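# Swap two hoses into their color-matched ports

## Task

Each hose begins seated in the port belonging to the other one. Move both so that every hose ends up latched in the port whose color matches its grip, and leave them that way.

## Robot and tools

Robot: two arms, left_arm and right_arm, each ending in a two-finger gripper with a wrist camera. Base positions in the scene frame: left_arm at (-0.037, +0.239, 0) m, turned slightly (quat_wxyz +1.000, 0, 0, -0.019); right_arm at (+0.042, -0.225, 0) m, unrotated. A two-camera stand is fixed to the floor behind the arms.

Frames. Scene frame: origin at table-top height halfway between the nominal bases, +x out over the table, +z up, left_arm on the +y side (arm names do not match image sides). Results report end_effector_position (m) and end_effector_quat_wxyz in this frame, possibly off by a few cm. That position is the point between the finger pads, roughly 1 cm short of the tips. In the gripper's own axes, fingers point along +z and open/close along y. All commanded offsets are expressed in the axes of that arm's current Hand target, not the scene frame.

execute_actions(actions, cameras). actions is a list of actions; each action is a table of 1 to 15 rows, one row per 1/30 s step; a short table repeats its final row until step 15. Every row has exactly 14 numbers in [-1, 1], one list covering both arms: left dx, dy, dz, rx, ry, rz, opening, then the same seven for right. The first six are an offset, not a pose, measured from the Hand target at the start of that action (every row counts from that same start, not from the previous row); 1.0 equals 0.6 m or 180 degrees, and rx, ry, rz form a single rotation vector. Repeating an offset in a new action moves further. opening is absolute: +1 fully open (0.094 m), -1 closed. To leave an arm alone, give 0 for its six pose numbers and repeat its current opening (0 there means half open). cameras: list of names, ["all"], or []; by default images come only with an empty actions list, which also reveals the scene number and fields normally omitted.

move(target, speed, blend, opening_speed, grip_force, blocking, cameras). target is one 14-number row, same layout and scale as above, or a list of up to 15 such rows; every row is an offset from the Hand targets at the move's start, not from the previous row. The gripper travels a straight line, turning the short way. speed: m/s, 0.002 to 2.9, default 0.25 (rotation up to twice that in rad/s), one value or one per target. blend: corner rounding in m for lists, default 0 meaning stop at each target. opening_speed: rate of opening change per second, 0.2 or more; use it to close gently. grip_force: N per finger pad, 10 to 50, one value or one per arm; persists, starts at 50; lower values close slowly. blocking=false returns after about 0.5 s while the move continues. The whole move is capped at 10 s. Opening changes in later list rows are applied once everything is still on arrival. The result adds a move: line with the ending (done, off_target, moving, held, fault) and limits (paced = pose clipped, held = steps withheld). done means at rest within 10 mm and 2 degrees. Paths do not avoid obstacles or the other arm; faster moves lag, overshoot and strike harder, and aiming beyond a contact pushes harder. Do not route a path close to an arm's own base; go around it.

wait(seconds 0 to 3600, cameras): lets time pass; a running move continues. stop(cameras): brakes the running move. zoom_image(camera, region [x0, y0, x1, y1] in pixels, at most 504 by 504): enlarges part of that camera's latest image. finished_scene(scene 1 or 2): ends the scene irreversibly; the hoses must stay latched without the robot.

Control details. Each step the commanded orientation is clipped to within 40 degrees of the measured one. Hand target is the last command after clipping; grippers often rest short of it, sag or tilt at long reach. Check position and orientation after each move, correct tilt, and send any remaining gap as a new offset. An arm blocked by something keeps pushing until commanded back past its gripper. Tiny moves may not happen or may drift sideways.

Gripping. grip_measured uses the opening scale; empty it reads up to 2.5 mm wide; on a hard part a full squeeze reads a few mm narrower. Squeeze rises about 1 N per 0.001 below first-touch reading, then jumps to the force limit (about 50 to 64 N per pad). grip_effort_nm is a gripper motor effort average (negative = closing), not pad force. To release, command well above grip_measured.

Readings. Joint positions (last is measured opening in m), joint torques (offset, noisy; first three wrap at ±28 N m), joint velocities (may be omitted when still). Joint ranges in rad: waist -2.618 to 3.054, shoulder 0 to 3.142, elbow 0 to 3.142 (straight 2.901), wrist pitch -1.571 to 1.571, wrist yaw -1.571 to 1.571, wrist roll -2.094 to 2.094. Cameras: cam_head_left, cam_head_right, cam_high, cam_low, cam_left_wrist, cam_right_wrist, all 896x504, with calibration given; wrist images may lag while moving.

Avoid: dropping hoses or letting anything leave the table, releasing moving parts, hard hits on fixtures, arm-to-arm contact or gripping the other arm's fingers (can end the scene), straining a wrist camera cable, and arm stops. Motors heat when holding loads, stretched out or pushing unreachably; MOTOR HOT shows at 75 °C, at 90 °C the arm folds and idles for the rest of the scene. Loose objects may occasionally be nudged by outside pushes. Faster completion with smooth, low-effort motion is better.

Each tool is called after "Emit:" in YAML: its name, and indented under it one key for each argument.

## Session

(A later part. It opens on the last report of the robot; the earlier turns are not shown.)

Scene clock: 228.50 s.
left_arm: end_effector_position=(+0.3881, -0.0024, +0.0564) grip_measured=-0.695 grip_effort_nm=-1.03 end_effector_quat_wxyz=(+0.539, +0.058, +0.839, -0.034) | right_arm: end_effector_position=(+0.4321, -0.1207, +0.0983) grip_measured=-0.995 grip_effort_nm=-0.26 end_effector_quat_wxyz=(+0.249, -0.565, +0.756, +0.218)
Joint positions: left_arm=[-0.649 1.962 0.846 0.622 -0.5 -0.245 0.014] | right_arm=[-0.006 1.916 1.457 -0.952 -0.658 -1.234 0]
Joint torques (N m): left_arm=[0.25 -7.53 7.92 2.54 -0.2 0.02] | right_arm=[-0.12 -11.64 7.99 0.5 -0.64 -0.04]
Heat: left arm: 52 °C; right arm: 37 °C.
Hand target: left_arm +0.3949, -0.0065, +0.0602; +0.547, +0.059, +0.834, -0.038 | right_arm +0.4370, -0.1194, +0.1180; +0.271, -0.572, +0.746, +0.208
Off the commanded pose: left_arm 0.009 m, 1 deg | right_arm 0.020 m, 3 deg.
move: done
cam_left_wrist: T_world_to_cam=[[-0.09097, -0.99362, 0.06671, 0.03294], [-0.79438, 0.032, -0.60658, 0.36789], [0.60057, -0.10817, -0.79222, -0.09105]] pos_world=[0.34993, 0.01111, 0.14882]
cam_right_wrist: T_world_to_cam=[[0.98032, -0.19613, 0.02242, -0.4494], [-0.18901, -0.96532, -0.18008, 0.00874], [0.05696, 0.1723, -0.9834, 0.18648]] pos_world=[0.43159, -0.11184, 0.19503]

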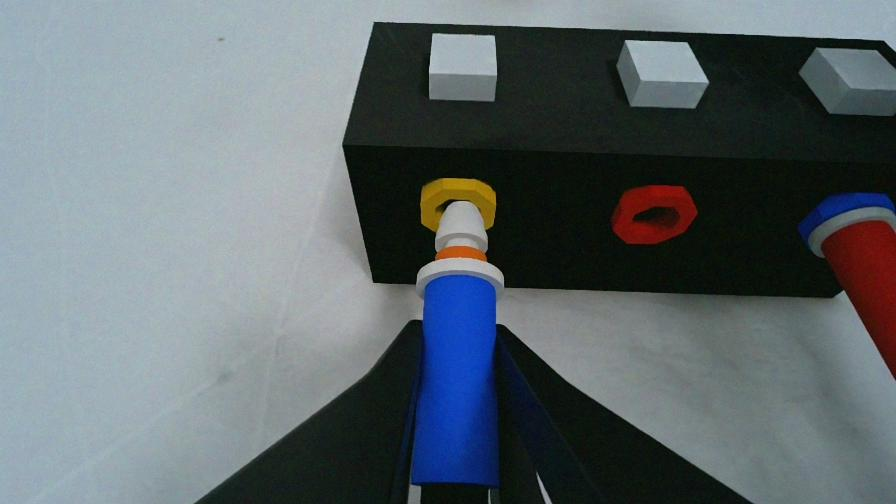

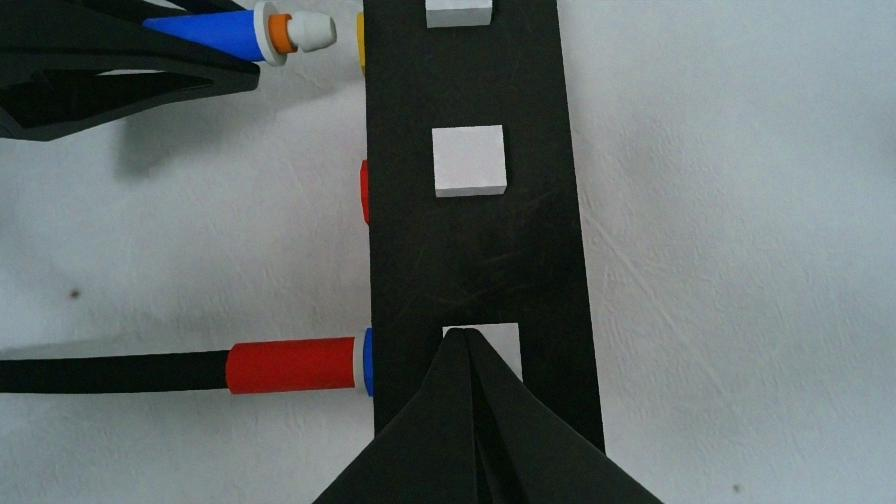

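Emit:
move:
  target: [0,0.001,0.018,0,0,0,-0.9,0,0,0,0,0,0,-1]
  speed: 0.04
  cameras: ["cam_left_wrist","cam_right_wrist"]

Scene clock: 234.87 s.
left_arm: end_effector_position=(+0.3967, -0.0032, +0.0514) grip_measured=-0.695 grip_effort_nm=-1.04 end_effector_quat_wxyz=(+0.538, +0.059, +0.840, -0.033) | right_arm: end_effector_position=(+0.4321, -0.1207, +0.0983) grip_measured=-0.995 grip_effort_nm=-0.26 end_effector_quat_wxyz=(+0.249, -0.565, +0.756, +0.218)
Joint positions: left_arm=[-0.635 1.996 0.875 0.627 -0.486 -0.238 0.014] | right_arm=[-0.006 1.916 1.457 -0.952 -0.658 -1.234 0]
Joint torques (N m): left_arm=[0.43 -7.65 8.21 2.52 -0.19 0] | right_arm=[-0.06 -11.52 7.99 0.48 -0.65 -0.04]
Heat: left arm: 51 °C; right arm: 38 °C.
Hand target: left_arm +0.4047, -0.0073, +0.0558; +0.546, +0.059, +0.835, -0.039 | right_arm +0.4370, -0.1194, +0.1180; +0.271, -0.572, +0.746, +0.208
Off the commanded pose: left_arm 0.010 m, 1 deg | right_arm 0.020 m, 3 deg.
move: done
cam_left_wrist: T_world_to_cam=[[-0.09147, -0.99369, 0.06485, 0.03355], [-0.79638, 0.0339, -0.60385, 0.37241], [0.59784, -0.10688, -0.79446, -0.09916]] pos_world=[0.35893, 0.01011, 0.14393]
cam_right_wrist: T_world_to_cam=[[0.98032, -0.19613, 0.02242, -0.4494], [-0.18901, -0.96532, -0.18008, 0.00874], [0.05696, 0.1723, -0.9834, 0.18648]] pos_world=[0.43159, -0.11184, 0.19503]

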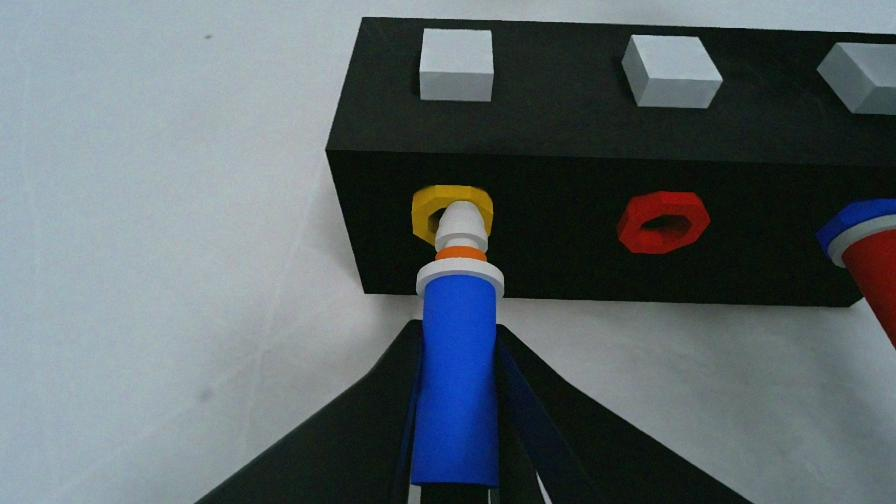

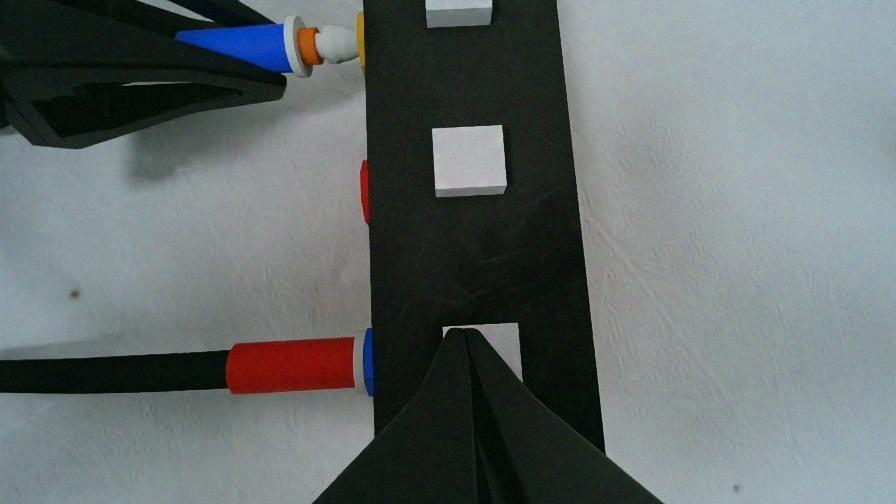

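Emit:
move:
  target: [0.0003,0.0045,0.0075,0,0,0,-0.9,0,0,0,0,0,0,-1]
  speed: 0.03
  cameras: ["cam_left_wrist","cam_right_wrist"]

Emit:
zoom_image:
  camera: "cam_left_wrist"
  region: [360, 150, 560, 310]

Scene clock: 239.77 s.
left_arm: end_effector_position=(+0.4004, -0.0010, +0.0479) grip_measured=-0.695 grip_effort_nm=-1.04 end_effector_quat_wxyz=(+0.535, +0.061, +0.842, -0.033) | right_arm: end_effector_position=(+0.4321, -0.1207, +0.0983) grip_measured=-0.995 grip_effort_nm=-0.26 end_effector_quat_wxyz=(+0.249, -0.565, +0.756, +0.218)
Joint positions: left_arm=[-0.623 2.009 0.882 0.63 -0.473 -0.231 0.014] | right_arm=[-0.006 1.916 1.457 -0.952 -0.658 -1.234 0]
Joint torques (N m): left_arm=[0.44 -7.91 8.35 2.62 -0.2 0.03] | right_arm=[-0.03 -11.63 8.03 0.5 -0.66 -0.02]
Heat: left arm: 49 °C; right arm: 39 °C.
Hand target: left_arm +0.4092, -0.0051, +0.0539; +0.547, +0.058, +0.834, -0.039 | right_arm +0.4370, -0.1194, +0.1180; +0.271, -0.572, +0.746, +0.208
Off the commanded pose: left_arm 0.011 m, 2 deg | right_arm 0.020 m, 3 deg.
move: off_target (left_arm)
cam_left_wrist: T_world_to_cam=[[-0.09297, -0.99368, 0.06285, 0.03705], [-0.79963, 0.03691, -0.59936, 0.37413], [0.59325, -0.10597, -0.79801, -0.10185]] pos_world=[0.36303, 0.01221, 0.14063]
cam_right_wrist: T_world_to_cam=[[0.98032, -0.19613, 0.02242, -0.4494], [-0.18901, -0.96532, -0.18008, 0.00874], [0.05696, 0.1723, -0.9834, 0.18648]] pos_world=[0.43159, -0.11184, 0.19503]

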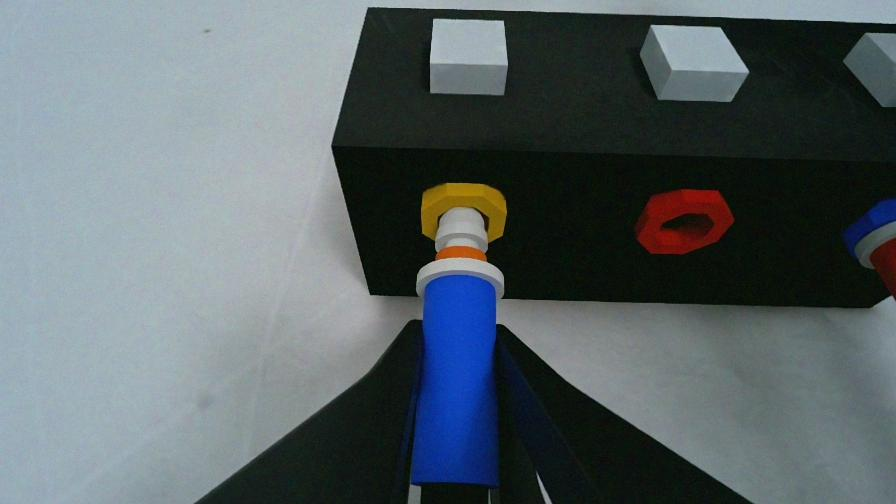

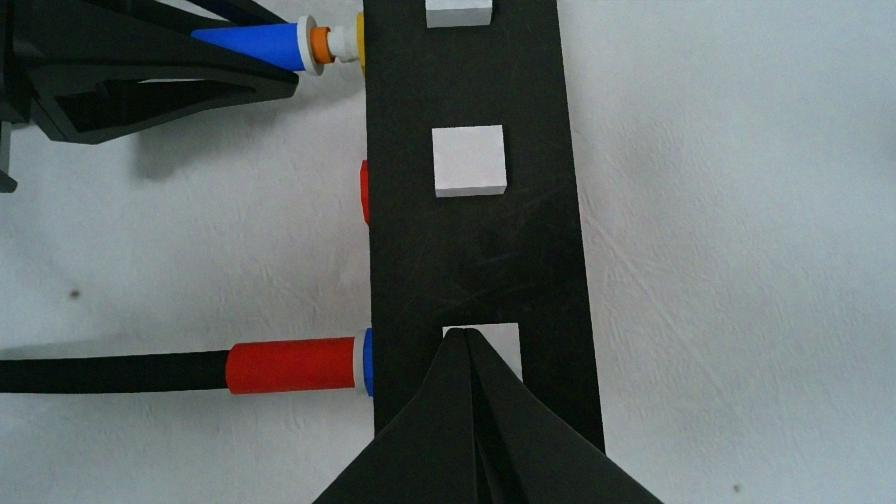

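Scaled by 2.520 from the camera's image (finer frame: 1280x720).

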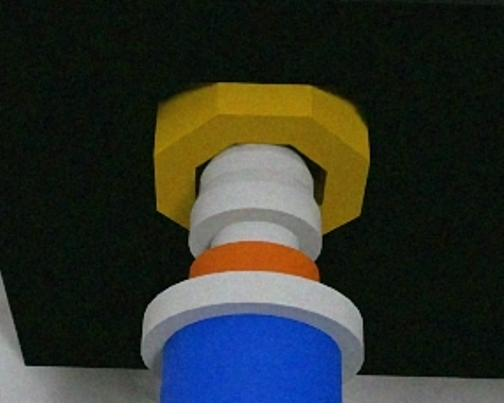

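Emit:
move:
  target: [-0.0035,0,0.0105,0,0,0,-0.9,0.02,-0.002,0.0005,0,0,0,-1]
  speed: 0.03
  cameras: ["cam_left_wrist","cam_right_wrist"]

Scene clock: 247.23 s.
left_arm: end_effector_position=(+0.4069, -0.0019, +0.0470) grip_measured=-0.695 grip_effort_nm=-1.04 end_effector_quat_wxyz=(+0.536, +0.060, +0.841, -0.033) | right_arm: end_effector_position=(+0.4341, -0.1280, +0.0988) grip_measured=-0.995 grip_effort_nm=-0.26 end_effector_quat_wxyz=(+0.256, -0.568, +0.752, +0.213)
Joint positions: left_arm=[-0.614 2.028 0.906 0.629 -0.467 -0.226 0.014] | right_arm=[-0.026 1.916 1.457 -0.952 -0.663 -1.265 0]
Joint torques (N m): left_arm=[0.38 -8.18 8.43 2.51 -0.19 0.04] | right_arm=[-0.46 -10.96 6.38 0.58 -0.68 -0.03]
Heat: left arm: 49 °C; right arm: 40 °C.
Hand target: left_arm +0.4157, -0.0061, +0.0533; +0.547, +0.059, +0.835, -0.038 | right_arm +0.4359, -0.1285, +0.1100; +0.271, -0.572, +0.746, +0.208
Off the commanded pose: left_arm 0.012 m, 2 deg | right_arm 0.011 m, 2 deg.
move: off_target (left_arm, right_arm)
cam_left_wrist: T_world_to_cam=[[-0.09243, -0.99371, 0.06328, 0.03664], [-0.79851, 0.03601, -0.6009, 0.37855], [0.59484, -0.10608, -0.79681, -0.1072]] pos_world=[0.36943, 0.01141, 0.13973]
cam_right_wrist: T_world_to_cam=[[0.98054, -0.19202, 0.04075, -0.45419], [-0.18157, -0.9661, -0.18355, -0.00093], [0.07461, 0.17258, -0.98216, 0.18033]] pos_world=[0.43173, -0.11923, 0.19545]

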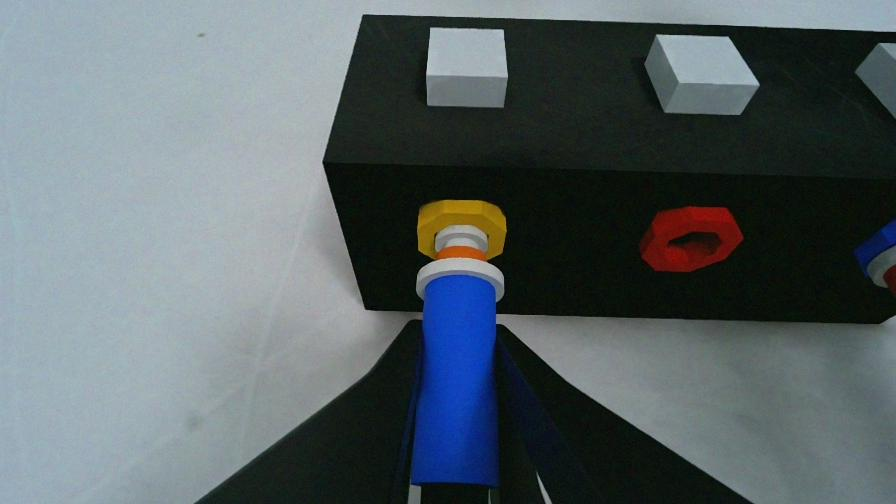

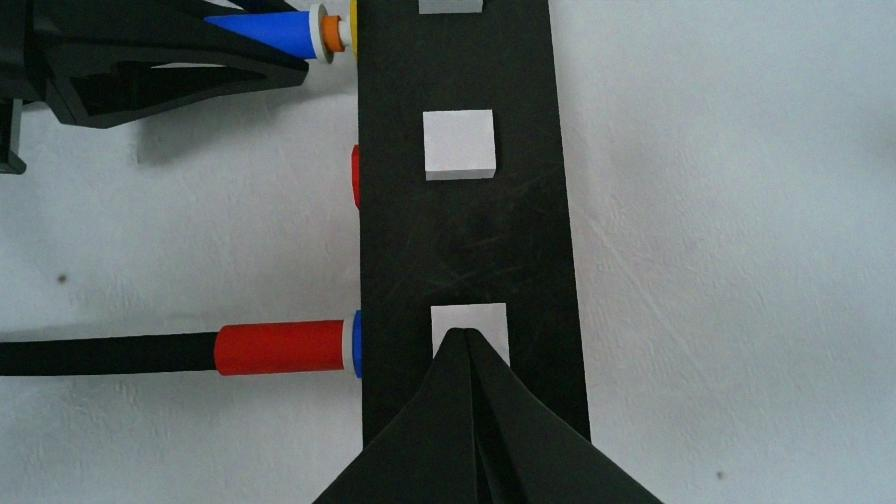

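Emit:
move:
  target:
    - [-0.001,0,0.004,0,0,0,-0.9,0,0,0,0,0,0,-1]
    - [-0.001,0,0.004,0,0,0,-0.3,0,0,0,0,0,0,-1]
    - [-0.001,0,-0.08,0,0,0,-0.3,0,0,0,0,0,0,-1]
    - [-0.094,-0.109,-0.129,0,0,0,-0.3,0,0,0,0,0,0,-1]
    - [-0.011,-0.192,-0.056,0,0,0,-0.3,0,0,0,0,0,0,-1]
  speed: [0.03,0.03,0.1,0.15,0.15]
  opening_speed: 0.6
  blend: [0,0,0,0.015,0]
  cameras: ["cam_left_wrist","cam_right_wrist","cam_head_left"]

Scene clock: 259.23 s.
left_arm: end_effector_position=(+0.3685, -0.1104, +0.0704) grip_measured=-0.303 grip_effort_nm=0.13 end_effector_quat_wxyz=(+0.540, +0.068, +0.838, -0.032) | right_arm: end_effector_position=(+0.4341, -0.1280, +0.0988) grip_measured=-0.995 grip_effort_nm=-0.26 end_effector_quat_wxyz=(+0.256, -0.568, +0.752, +0.214)
Joint positions: left_arm=[-0.882 2.098 1.175 0.354 -0.695 -0.368 0.033] | right_arm=[-0.026 1.916 1.457 -0.952 -0.663 -1.265 0]
Joint torques (N m): left_arm=[-0.39 -9.17 8.83 2.27 -0.39 -0.2] | right_arm=[-0.44 -10.95 6.42 0.59 -0.66 -0.04]
Heat: left arm: 49 °C; right arm: 41 °C.
Hand target: left_arm +0.3717, -0.1162, +0.0726; +0.546, +0.059, +0.835, -0.038 | right_arm +0.4359, -0.1285, +0.1100; +0.271, -0.572, +0.746, +0.208
Off the commanded pose: left_arm 0.007 m, 1 deg | right_arm 0.011 m, 2 deg.
move: done; target 2's new opening was sent with left_arm's hand 0.013 m and 2 deg from that target
cam_left_wrist: T_world_to_cam=[[-0.10479, -0.993, 0.05451, -0.07098], [-0.79155, 0.0501, -0.60905, 0.36531], [0.60205, -0.10697, -0.79126, -0.08041]] pos_world=[0.33014, -0.09738, 0.16273]
cam_right_wrist: T_world_to_cam=[[0.9806, -0.19168, 0.04095, -0.45422], [-0.18117, -0.96611, -0.18387, -0.00102], [0.07481, 0.17288, -0.9821, 0.18036]] pos_world=[0.43173, -0.11923, 0.19555]
Images, in order (width x height): cam_head_left 896x504, cam_left_wrist 896x504, cam_right_wrist 896x504.

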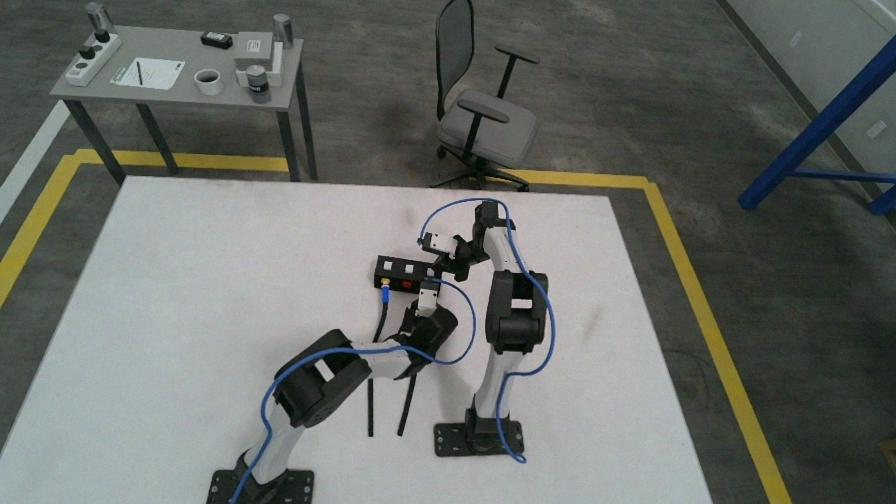

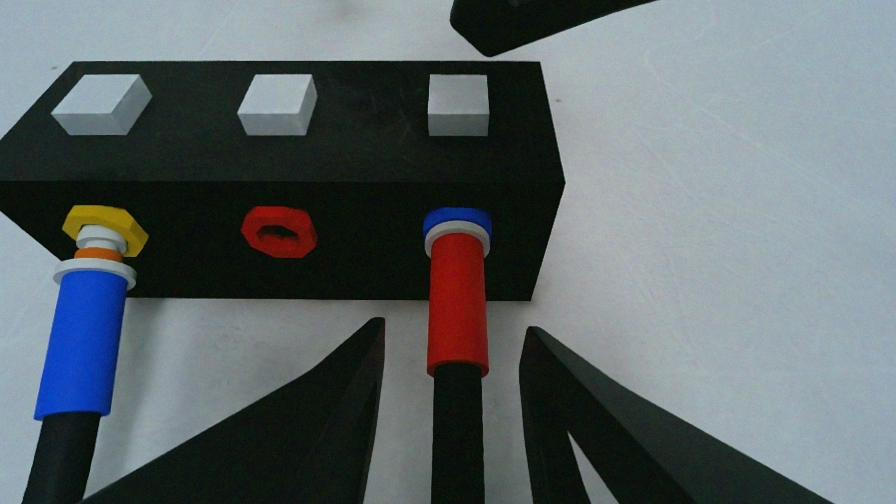

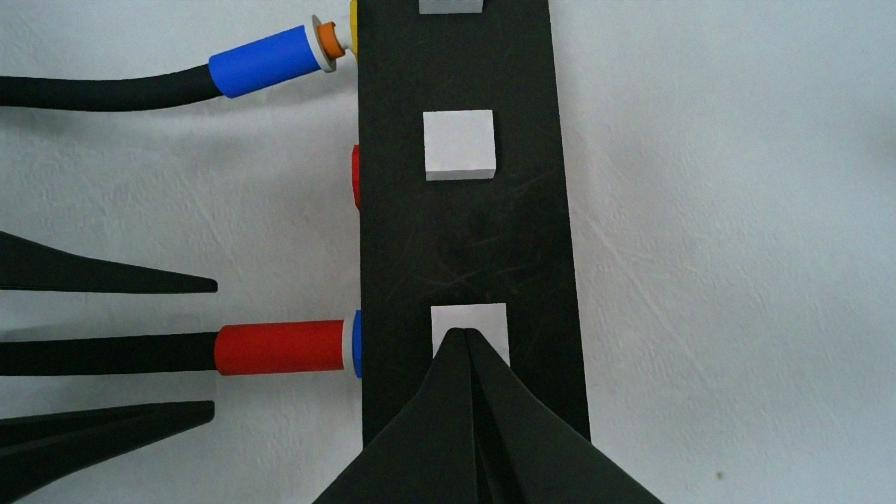

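Emit:
move:
  target:
    - [0.0148,-0.0018,0.0638,0,0,0,-0.3,0,0,0,0,0,0,-1]
    - [0.0148,-0.0018,0.0638,0,0,0,-0.9,0,0,0,0,0,0,-1]
    - [0.0148,-0.0018,0.0638,0,0,0,-0.9,0.074,-0.0045,0.0835,0,0,0,-1]
  speed: [0.08,0.08,0.05]
  opening_speed: 0.6
  cameras: ["cam_left_wrist","cam_right_wrist"]

Scene clock: 268.00 s.
left_arm: end_effector_position=(+0.3972, -0.1179, +0.0509) grip_measured=-0.693 grip_effort_nm=-1.04 end_effector_quat_wxyz=(+0.544, +0.058, +0.836, -0.035) | right_arm: end_effector_position=(+0.4408, -0.1213, +0.0807) grip_measured=-0.995 grip_effort_nm=-0.26 end_effector_quat_wxyz=(+0.313, -0.571, +0.726, +0.221)
Joint positions: left_arm=[-0.843 2.221 1.273 0.405 -0.67 -0.355 0.014] | right_arm=[-0.04 1.916 1.326 -0.74 -0.756 -1.277 0]
Joint torques (N m): left_arm=[0.29 -9.76 8.73 2.27 -0.24 0.01] | right_arm=[-0.05 -4.89 3.84 0.91 0.35 -0.06]
Heat: left arm: 49 °C; right arm: 42 °C.
Hand target: left_arm +0.4028, -0.1217, +0.0493; +0.547, +0.059, +0.834, -0.038 | right_arm +0.4380, -0.1311, +0.0431; +0.271, -0.572, +0.746, +0.208
Off the commanded pose: left_arm 0.007 m, 0 deg | right_arm 0.039 m, 5 deg.
move: off_target (right_arm)
cam_left_wrist: T_world_to_cam=[[-0.09228, -0.99326, 0.07018, -0.08027], [-0.78721, 0.02961, -0.61598, 0.37289], [0.60974, -0.11209, -0.78463, -0.1179]] pos_world=[0.35802, -0.10399, 0.14281]
cam_right_wrist: T_world_to_cam=[[0.97611, -0.18506, 0.11384, -0.46181], [-0.14691, -0.94818, -0.28174, -0.00167], [0.16008, 0.25828, -0.95271, 0.13128]] pos_world=[0.42952, -0.12095, 0.17718]

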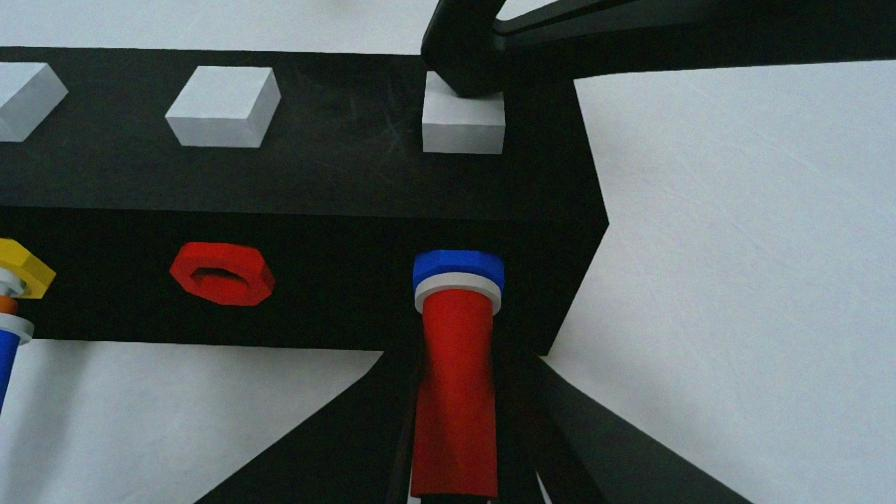

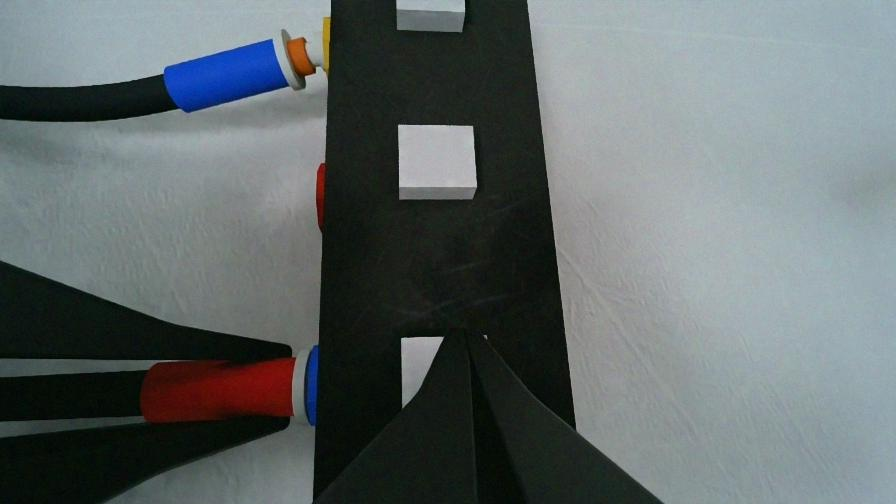

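Emit:
move:
  target: [0,0,0,0,0,0,-0.9,0.0406,0.002,0.0313,0,0,0,-1]
  speed: 0.05
  cameras: ["cam_left_wrist","cam_right_wrist"]

Scene clock: 274.07 s.
left_arm: end_effector_position=(+0.3972, -0.1179, +0.0510) grip_measured=-0.693 grip_effort_nm=-1.03 end_effector_quat_wxyz=(+0.544, +0.058, +0.836, -0.035) | right_arm: end_effector_position=(+0.4411, -0.1212, +0.0774) grip_measured=-0.995 grip_effort_nm=-0.26 end_effector_quat_wxyz=(+0.351, -0.571, +0.704, +0.236)
Joint positions: left_arm=[-0.843 2.221 1.273 0.405 -0.671 -0.355 0.014] | right_arm=[-0.066 1.919 1.267 -0.652 -0.841 -1.31 0]
Joint torques (N m): left_arm=[0.38 -9.7 8.76 2.3 -0.24 -0.01] | right_arm=[0.35 -2.76 2.86 0.82 1.2 -0.09]
Heat: left arm: 48 °C; right arm: 40 °C.
Hand target: left_arm +0.4028, -0.1218, +0.0493; +0.547, +0.059, +0.835, -0.039 | right_arm +0.4352, -0.1371, +0.0132; +0.271, -0.572, +0.746, +0.208
Off the commanded pose: left_arm 0.007 m, 1 deg | right_arm 0.067 m, 11 deg.
move: off_target (right_arm)
cam_left_wrist: T_world_to_cam=[[-0.09195, -0.9933, 0.07005, -0.08028], [-0.78719, 0.02942, -0.61601, 0.37286], [0.60982, -0.11179, -0.78461, -0.11789]] pos_world=[0.35802, -0.10389, 0.14281]
cam_right_wrist: T_world_to_cam=[[0.97224, -0.17801, 0.15185, -0.46211], [-0.11378, -0.92678, -0.35795, -0.00858], [0.20445, 0.33074, -0.92131, 0.11483]] pos_world=[0.42483, -0.12819, 0.1729]

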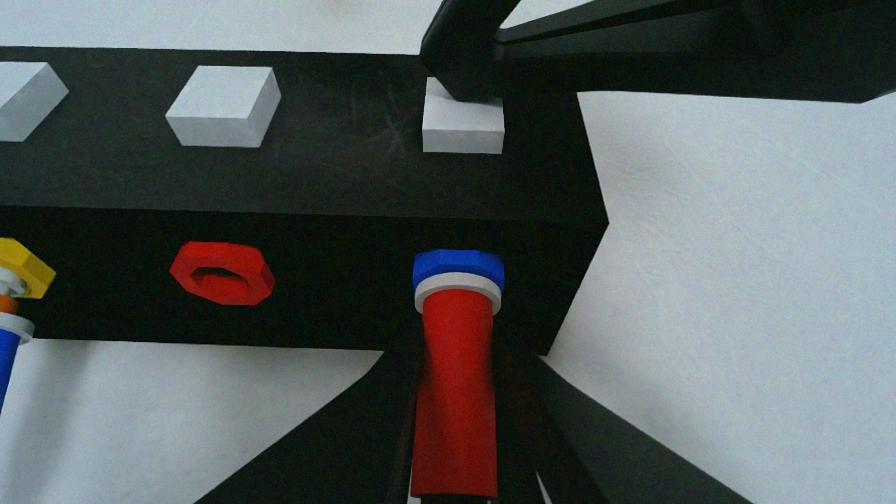

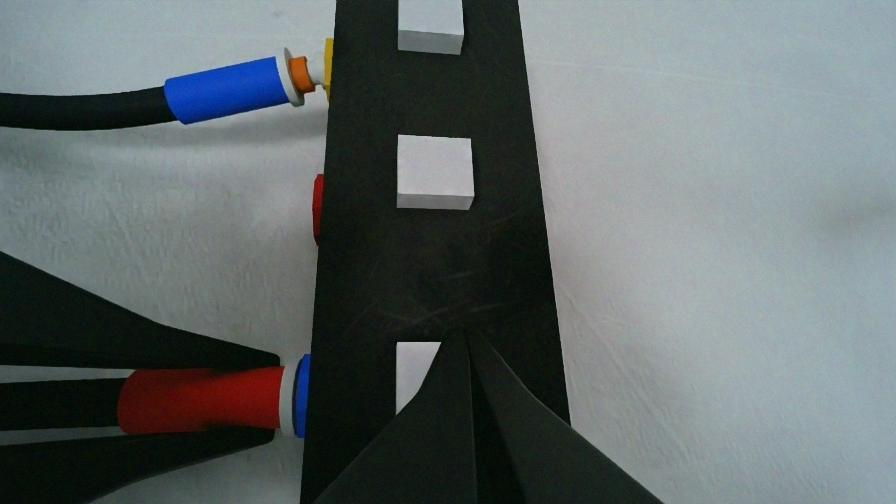

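Emit:
move:
  target: [0.007,0,-0.016,0,0,0,-0.9,0,0,0,0,0,0,-1]
  speed: 0.05
  cameras: ["cam_left_wrist"]

Emit:
zoom_image:
  camera: "cam_left_wrist"
  region: [360, 20, 620, 320]

Scene clock: 278.33 s.
left_arm: end_effector_position=(+0.3965, -0.1180, +0.0509) grip_measured=-0.693 grip_effort_nm=-1.04 end_effector_quat_wxyz=(+0.546, +0.057, +0.835, -0.037) | right_arm: end_effector_position=(+0.4411, -0.1211, +0.0773) grip_measured=-0.995 grip_effort_nm=-0.26 end_effector_quat_wxyz=(+0.351, -0.571, +0.703, +0.236)
Joint positions: left_arm=[-0.844 2.221 1.268 0.415 -0.672 -0.355 0.014] | right_arm=[-0.066 1.919 1.267 -0.652 -0.842 -1.311 0]
Joint torques (N m): left_arm=[-0.77 -11.59 5.67 2.27 -0.36 -0.1] | right_arm=[0.35 -2.74 2.82 0.85 1.22 -0.06]
Heat: left arm: 48 °C; right arm: 39 °C.
Hand target: left_arm +0.3923, -0.1202, +0.0492; +0.546, +0.059, +0.835, -0.038 | right_arm +0.4351, -0.1371, +0.0131; +0.271, -0.572, +0.746, +0.208
Off the commanded pose: left_arm 0.005 m, 0 deg | right_arm 0.066 m, 11 deg.
move: done
cam_left_wrist: T_world_to_cam=[[-0.09248, -0.99304, 0.07294, -0.08045], [-0.78483, 0.02762, -0.6191, 0.37128], [0.61278, -0.1145, -0.78192, -0.11909]] pos_world=[0.35692, -0.10379, 0.14261]

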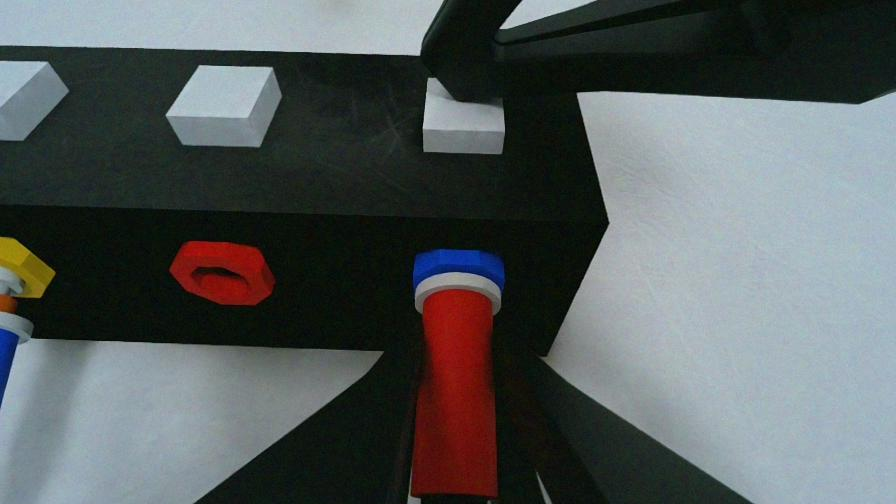

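Scaled by 1.680 from the camera's image (finer frame: 1280x720).

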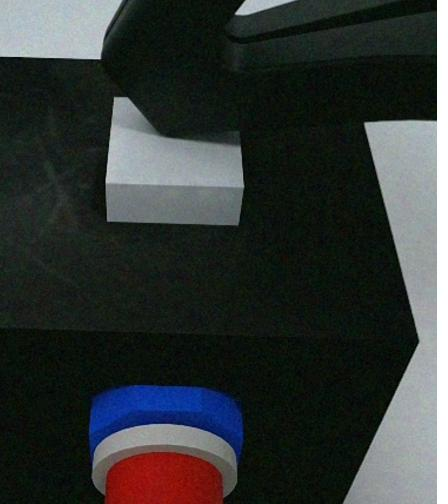

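Emit:
move:
  target: [0,0,0,0,0,0,-0.9,-0.0993,0.0027,-0.084,0,0.067,0,-1]
  speed: 0.1
  cameras: ["cam_left_wrist","cam_right_wrist"]

Scene clock: 284.77 s.
left_arm: end_effector_position=(+0.3966, -0.1182, +0.0510) grip_measured=-0.693 grip_effort_nm=-1.04 end_effector_quat_wxyz=(+0.546, +0.057, +0.835, -0.037) | right_arm: end_effector_position=(+0.4348, -0.1246, +0.0901) grip_measured=-0.995 grip_effort_nm=-0.26 end_effector_quat_wxyz=(+0.198, -0.592, +0.767, +0.148)
Joint positions: left_arm=[-0.844 2.221 1.268 0.416 -0.672 -0.355 0.014] | right_arm=[0.054 1.919 1.496 -0.976 -0.471 -1.219 0]
Joint torques (N m): left_arm=[-0.77 -11.64 5.65 2.3 -0.35 -0.12] | right_arm=[0.44 -8.25 8.09 0.49 -0.29 0.12]
Heat: left arm: 49 °C; right arm: 39 °C.
Hand target: left_arm +0.3923, -0.1203, +0.0492; +0.546, +0.059, +0.835, -0.039 | right_arm +0.4371, -0.1239, +0.0901; +0.191, -0.591, +0.770, +0.147
Off the commanded pose: left_arm 0.005 m, 0 deg | right_arm 0.002 m, 1 deg.
move: done
cam_left_wrist: T_world_to_cam=[[-0.09278, -0.99296, 0.07358, -0.08044], [-0.78457, 0.02741, -0.61943, 0.37127], [0.61306, -0.1152, -0.7816, -0.11923]] pos_world=[0.35692, -0.10379, 0.14271]
cam_right_wrist: T_world_to_cam=[[0.98287, -0.1729, 0.06381, -0.45453], [-0.17306, -0.98491, -0.00312, -0.02134], [0.06338, -0.00797, -0.99796, 0.15509]] pos_world=[0.43322, -0.09837, 0.1837]

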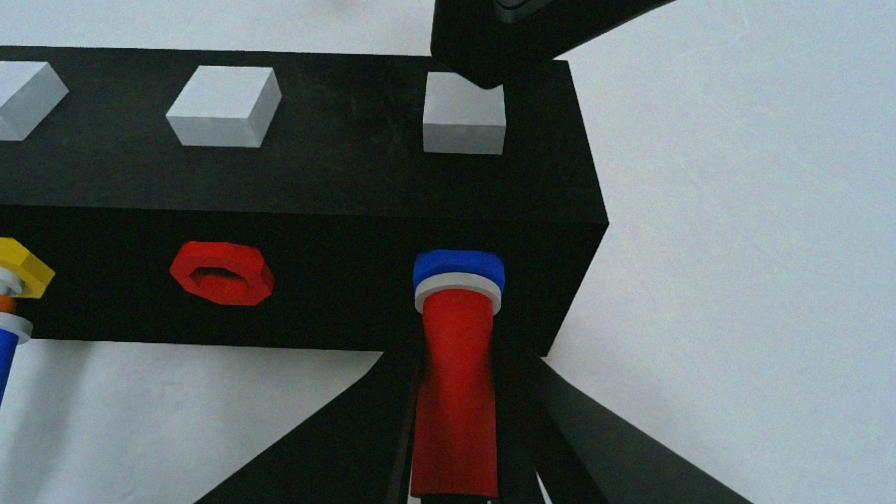

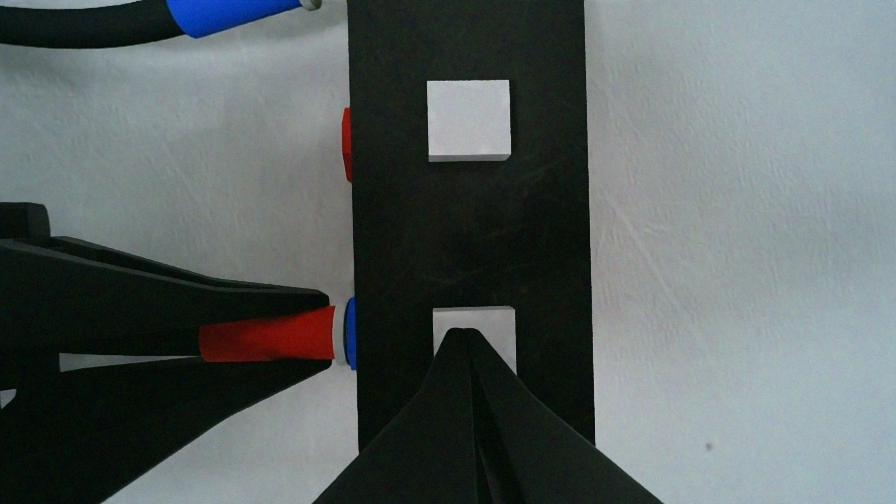

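Emit:
move:
  target: [0,0,0,0,0,0,-0.9,0.039,0,0.0735,0,0,0,-1]
  speed: 0.05
  cameras: ["cam_left_wrist","cam_right_wrist"]

Scene clock: 289.17 s.
left_arm: end_effector_position=(+0.3966, -0.1182, +0.0511) grip_measured=-0.693 grip_effort_nm=-1.04 end_effector_quat_wxyz=(+0.546, +0.057, +0.835, -0.037) | right_arm: end_effector_position=(+0.4434, -0.1152, +0.0787) grip_measured=-0.995 grip_effort_nm=-0.26 end_effector_quat_wxyz=(+0.238, -0.594, +0.753, +0.154)
Joint positions: left_arm=[-0.844 2.221 1.268 0.416 -0.672 -0.355 0.014] | right_arm=[0.054 1.919 1.418 -0.833 -0.53 -1.218 0]
Joint torques (N m): left_arm=[-0.79 -11.58 5.81 2.27 -0.36 -0.12] | right_arm=[0.42 -5.09 3.03 0.95 0.38 0.08]
Heat: left arm: 50 °C; right arm: 39 °C.
Hand target: left_arm +0.3923, -0.1203, +0.0492; +0.546, +0.059, +0.835, -0.039 | right_arm +0.4370, -0.1239, +0.0401; +0.191, -0.591, +0.770, +0.147
Off the commanded pose: left_arm 0.005 m, 0 deg | right_arm 0.040 m, 6 deg.
move: off_target (right_arm)
cam_left_wrist: T_world_to_cam=[[-0.09284, -0.99293, 0.07391, -0.08046], [-0.78446, 0.02723, -0.61958, 0.37123], [0.61319, -0.11551, -0.78144, -0.11933]] pos_world=[0.35692, -0.10379, 0.14271]
cam_right_wrist: T_world_to_cam=[[0.97931, -0.16759, 0.11343, -0.46237], [-0.15999, -0.9844, -0.07319, -0.01085], [0.12393, 0.05353, -0.99085, 0.12287]] pos_world=[0.43584, -0.09475, 0.1734]

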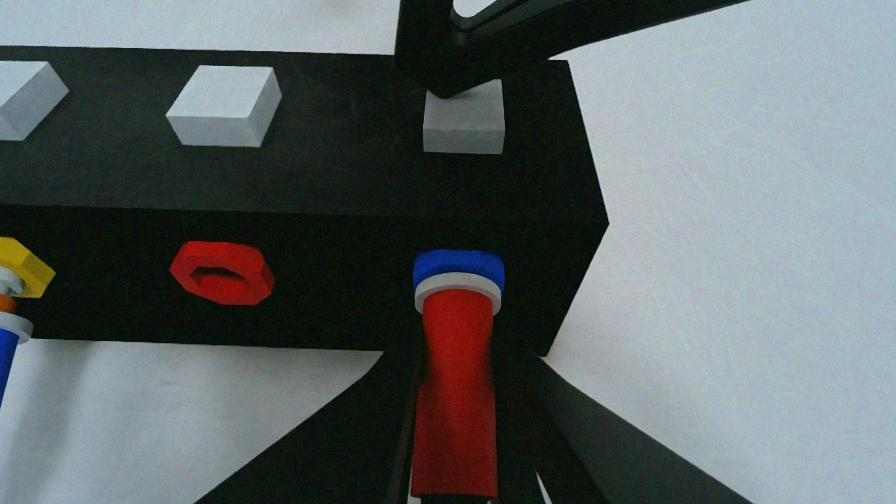

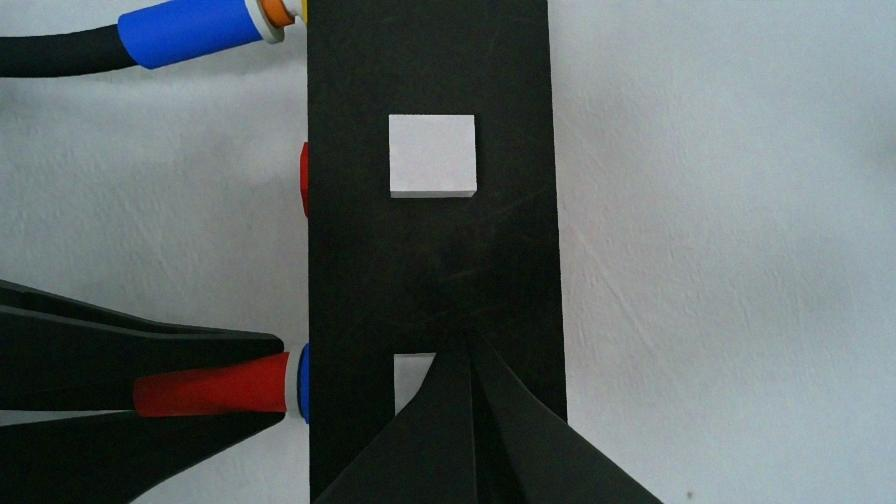

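Emit:
move:
  target:
    - [0,0,0,0,0,0,-0.9,-0.0283,0.0067,-0.083,0,0,0,-1]
    - [0,0,0,0,0,0,-0.9,0.039,0.0115,0.0265,0,0,0,-1]
  speed: [0.1,0.05]
  cameras: ["cam_left_wrist","cam_right_wrist"]

Scene clock: 298.07 s.
left_arm: end_effector_position=(+0.3908, -0.1154, +0.0494) grip_measured=-0.693 grip_effort_nm=-1.04 end_effector_quat_wxyz=(+0.550, +0.054, +0.833, -0.020) | right_arm: end_effector_position=(+0.4286, -0.1262, +0.0752) grip_measured=-0.995 grip_effort_nm=-0.26 end_effector_quat_wxyz=(+0.250, -0.582, +0.755, +0.169)
Joint positions: left_arm=[-0.861 2.221 1.257 0.413 -0.718 -0.356 0.014] | right_arm=[0.01 1.871 1.325 -0.801 -0.576 -1.238 0]
Joint torques (N m): left_arm=[0.43 -11.54 6.6 2.28 0.04 -0.1] | right_arm=[1.36 -1.72 1.83 1.42 0.81 -0.08]
Heat: left arm: 50 °C; right arm: 39 °C.
Hand target: left_arm +0.3924, -0.1201, +0.0493; +0.546, +0.059, +0.835, -0.038 | right_arm +0.4268, -0.1349, +0.0151; +0.191, -0.591, +0.770, +0.147
Off the commanded pose: left_arm 0.005 m, 2 deg | right_arm 0.061 m, 7 deg.
move: off_target (right_arm)
cam_left_wrist: T_world_to_cam=[[-0.06949, -0.99639, 0.04878, -0.08638], [-0.77889, 0.02364, -0.62671, 0.36339], [0.6233, -0.08154, -0.77772, -0.11705]] pos_world=[0.35, -0.10421, 0.14092]
cam_right_wrist: T_world_to_cam=[[0.97685, -0.18783, 0.10243, -0.45003], [-0.17622, -0.97789, -0.11259, -0.01362], [0.12132, 0.09193, -0.98835, 0.12768]] pos_world=[0.42172, -0.10959, 0.17075]

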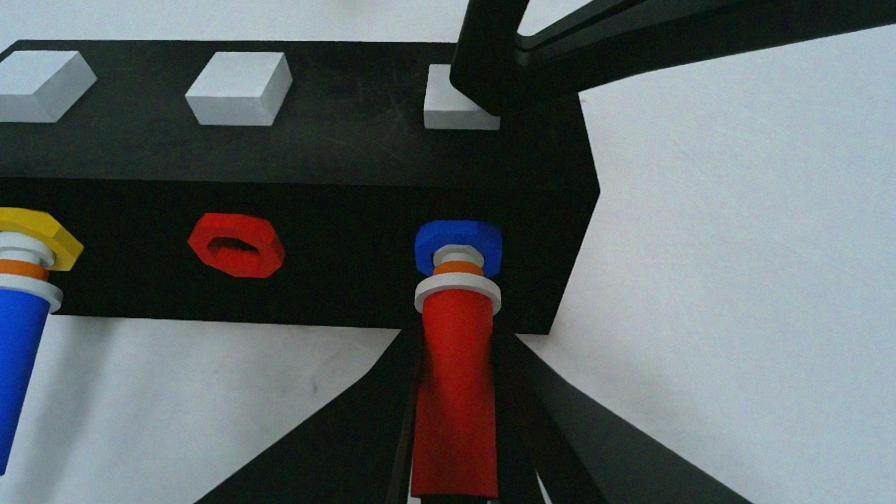

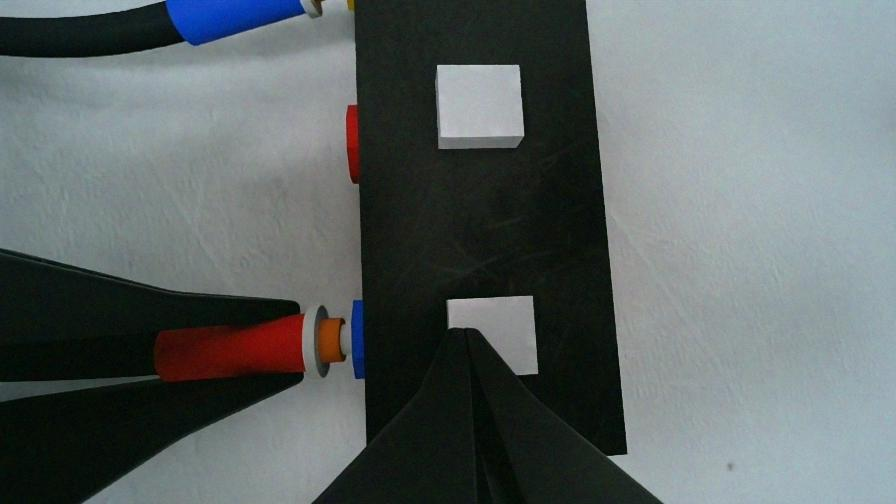

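Emit:
move:
  target:
    - [0.0075,-0.0038,-0.041,0,0,0,-0.9,0,0,0,0,0,0,-1]
    - [0.004,0.0915,-0.046,0,0,0,-0.9,-0.028,-0.013,-0.155,0,0,0,-1]
  speed: 0.1
  cameras: ["cam_left_wrist","cam_right_wrist"]

Scene clock: 307.60 s.
left_arm: end_effector_position=(+0.3725, -0.0619, +0.0439) grip_measured=-0.693 grip_effort_nm=-1.04 end_effector_quat_wxyz=(+0.537, +0.061, +0.841, -0.029) | right_arm: end_effector_position=(+0.4225, -0.1606, +0.1067) grip_measured=-0.995 grip_effort_nm=-0.26 end_effector_quat_wxyz=(+0.195, -0.589, +0.770, +0.151)
Joint positions: left_arm=[-0.798 2.074 0.99 0.534 -0.632 -0.33 0.014] | right_arm=[-0.045 1.881 1.514 -1.089 -0.486 -1.323 0]
Joint torques (N m): left_arm=[0.24 -12.62 5.31 2.33 -0.24 0.03] | right_arm=[-0.46 -7.38 8.03 0.41 -0.28 -0.02]
Heat: left arm: 52 °C; right arm: 37 °C.
Hand target: left_arm +0.3740, -0.0621, +0.0580; +0.546, +0.059, +0.835, -0.038 | right_arm +0.4271, -0.1646, +0.1052; +0.191, -0.591, +0.770, +0.147
Off the commanded pose: left_arm 0.014 m, 2 deg | right_arm 0.006 m, 1 deg.
move: off_target (left_arm)
cam_left_wrist: T_world_to_cam=[[-0.09007, -0.99433, 0.0565, -0.02668], [-0.79791, 0.03809, -0.60158, 0.35124], [0.59601, -0.09926, -0.79682, -0.09559]] pos_world=[0.33483, -0.04939, 0.13664]
cam_right_wrist: T_world_to_cam=[[0.98249, -0.17804, 0.05499, -0.44948], [-0.17813, -0.984, -0.00338, -0.05659], [0.05471, -0.00647, -0.99848, 0.17604]] pos_world=[0.4219, -0.13457, 0.2003]

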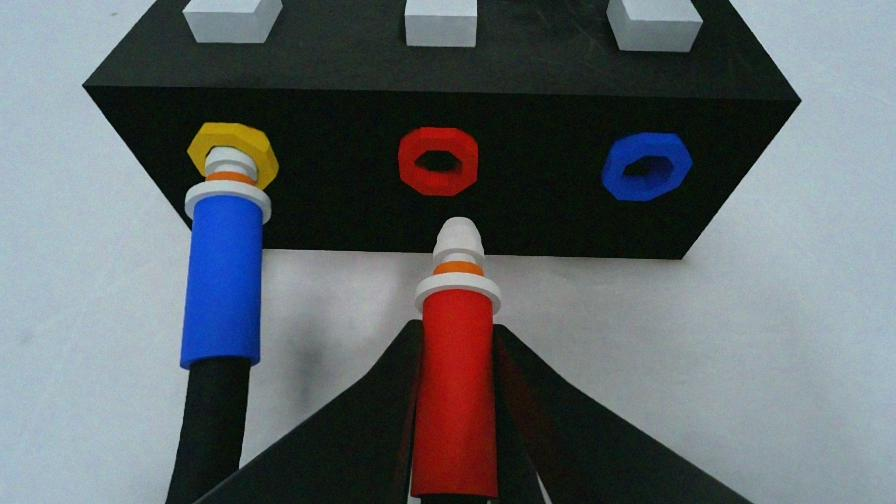

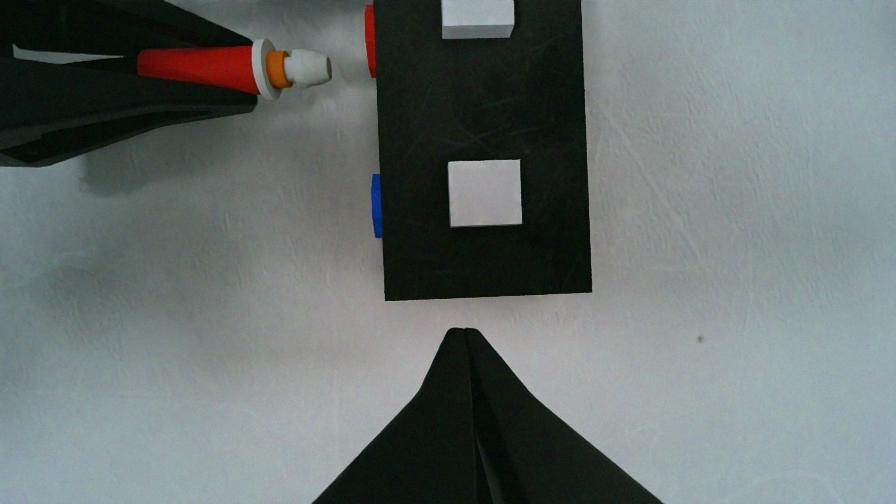

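Emit:
move:
  target: [-0.0097,0.0038,0.0512,0,0,0,-0.9,0.0745,-0.0345,-0.134,0,0,0,-1]
  speed: 0.05
  cameras: ["cam_left_wrist","cam_right_wrist"]

Emit:
zoom_image:
  camera: "cam_left_wrist"
  region: [360, 150, 560, 310]

Scene clock: 316.00 s.
left_arm: end_effector_position=(+0.3979, -0.0593, +0.0503) grip_measured=-0.693 grip_effort_nm=-1.04 end_effector_quat_wxyz=(+0.542, +0.057, +0.838, -0.032) | right_arm: end_effector_position=(+0.4234, -0.2420, +0.1596) grip_measured=-0.995 grip_effort_nm=-0.26 end_effector_quat_wxyz=(+0.194, -0.590, +0.771, +0.142)
Joint positions: left_arm=[-0.747 2.105 1.055 0.534 -0.592 -0.297 0.014] | right_arm=[-0.26 1.955 1.831 -1.432 -0.486 -1.563 0]
Joint torques (N m): left_arm=[0.42 -8.62 8.5 2.39 -0.17 0.03] | right_arm=[-0.32 -7.1 7.76 0.2 -0.43 -0.02]
Heat: left arm: 52 °C; right arm: 37 °C.
Hand target: left_arm +0.4045, -0.0641, +0.0510; +0.546, +0.059, +0.835, -0.038 | right_arm +0.4271, -0.2445, +0.1554; +0.191, -0.591, +0.770, +0.147
Off the commanded pose: left_arm 0.008 m, 1 deg | right_arm 0.006 m, 1 deg.
move: done
cam_left_wrist: T_world_to_cam=[[-0.08775, -0.99399, 0.0655, -0.02354], [-0.79002, 0.02939, -0.61237, 0.3722], [0.60676, -0.10548, -0.78785, -0.11049]] pos_world=[0.35902, -0.04599, 0.14242]
cam_right_wrist: T_world_to_cam=[[0.98142, -0.17988, 0.0667, -0.46961], [-0.18096, -0.98343, 0.01043, -0.13722], [0.06372, -0.02231, -0.99772, 0.22047]] pos_world=[0.42201, -0.2145, 0.25272]

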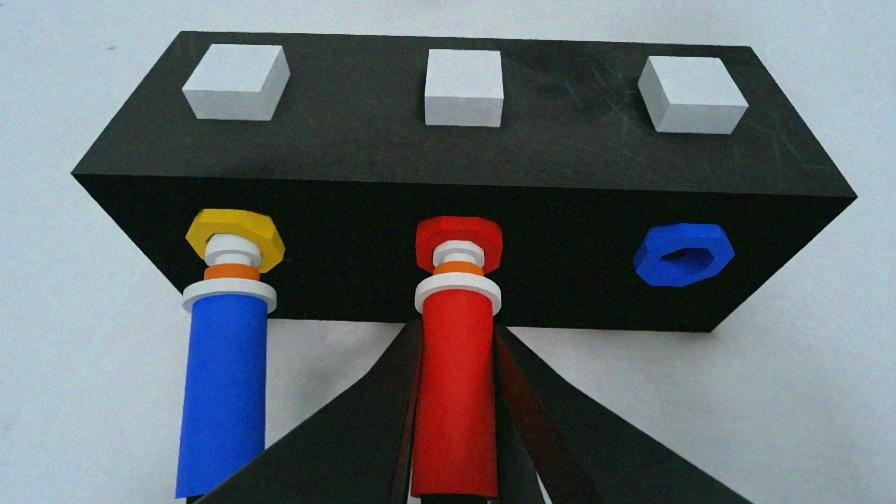

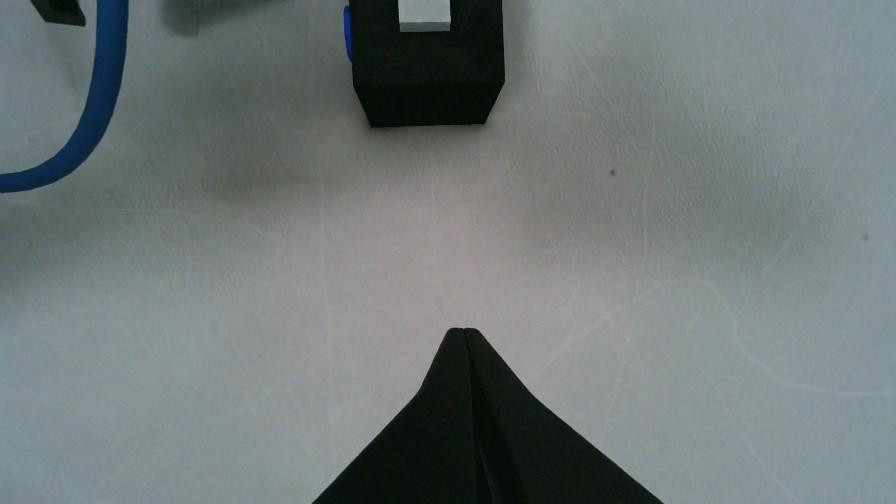

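Scaled by 2.520 from the camera's image (finer frame: 1280x720).

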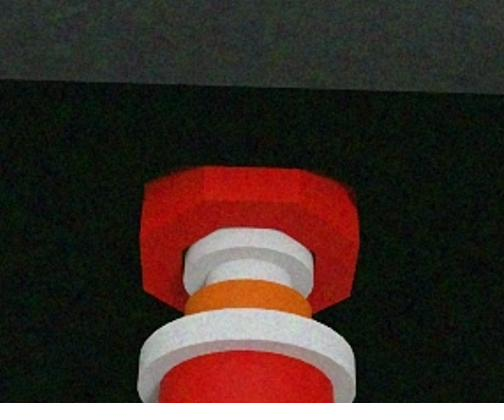

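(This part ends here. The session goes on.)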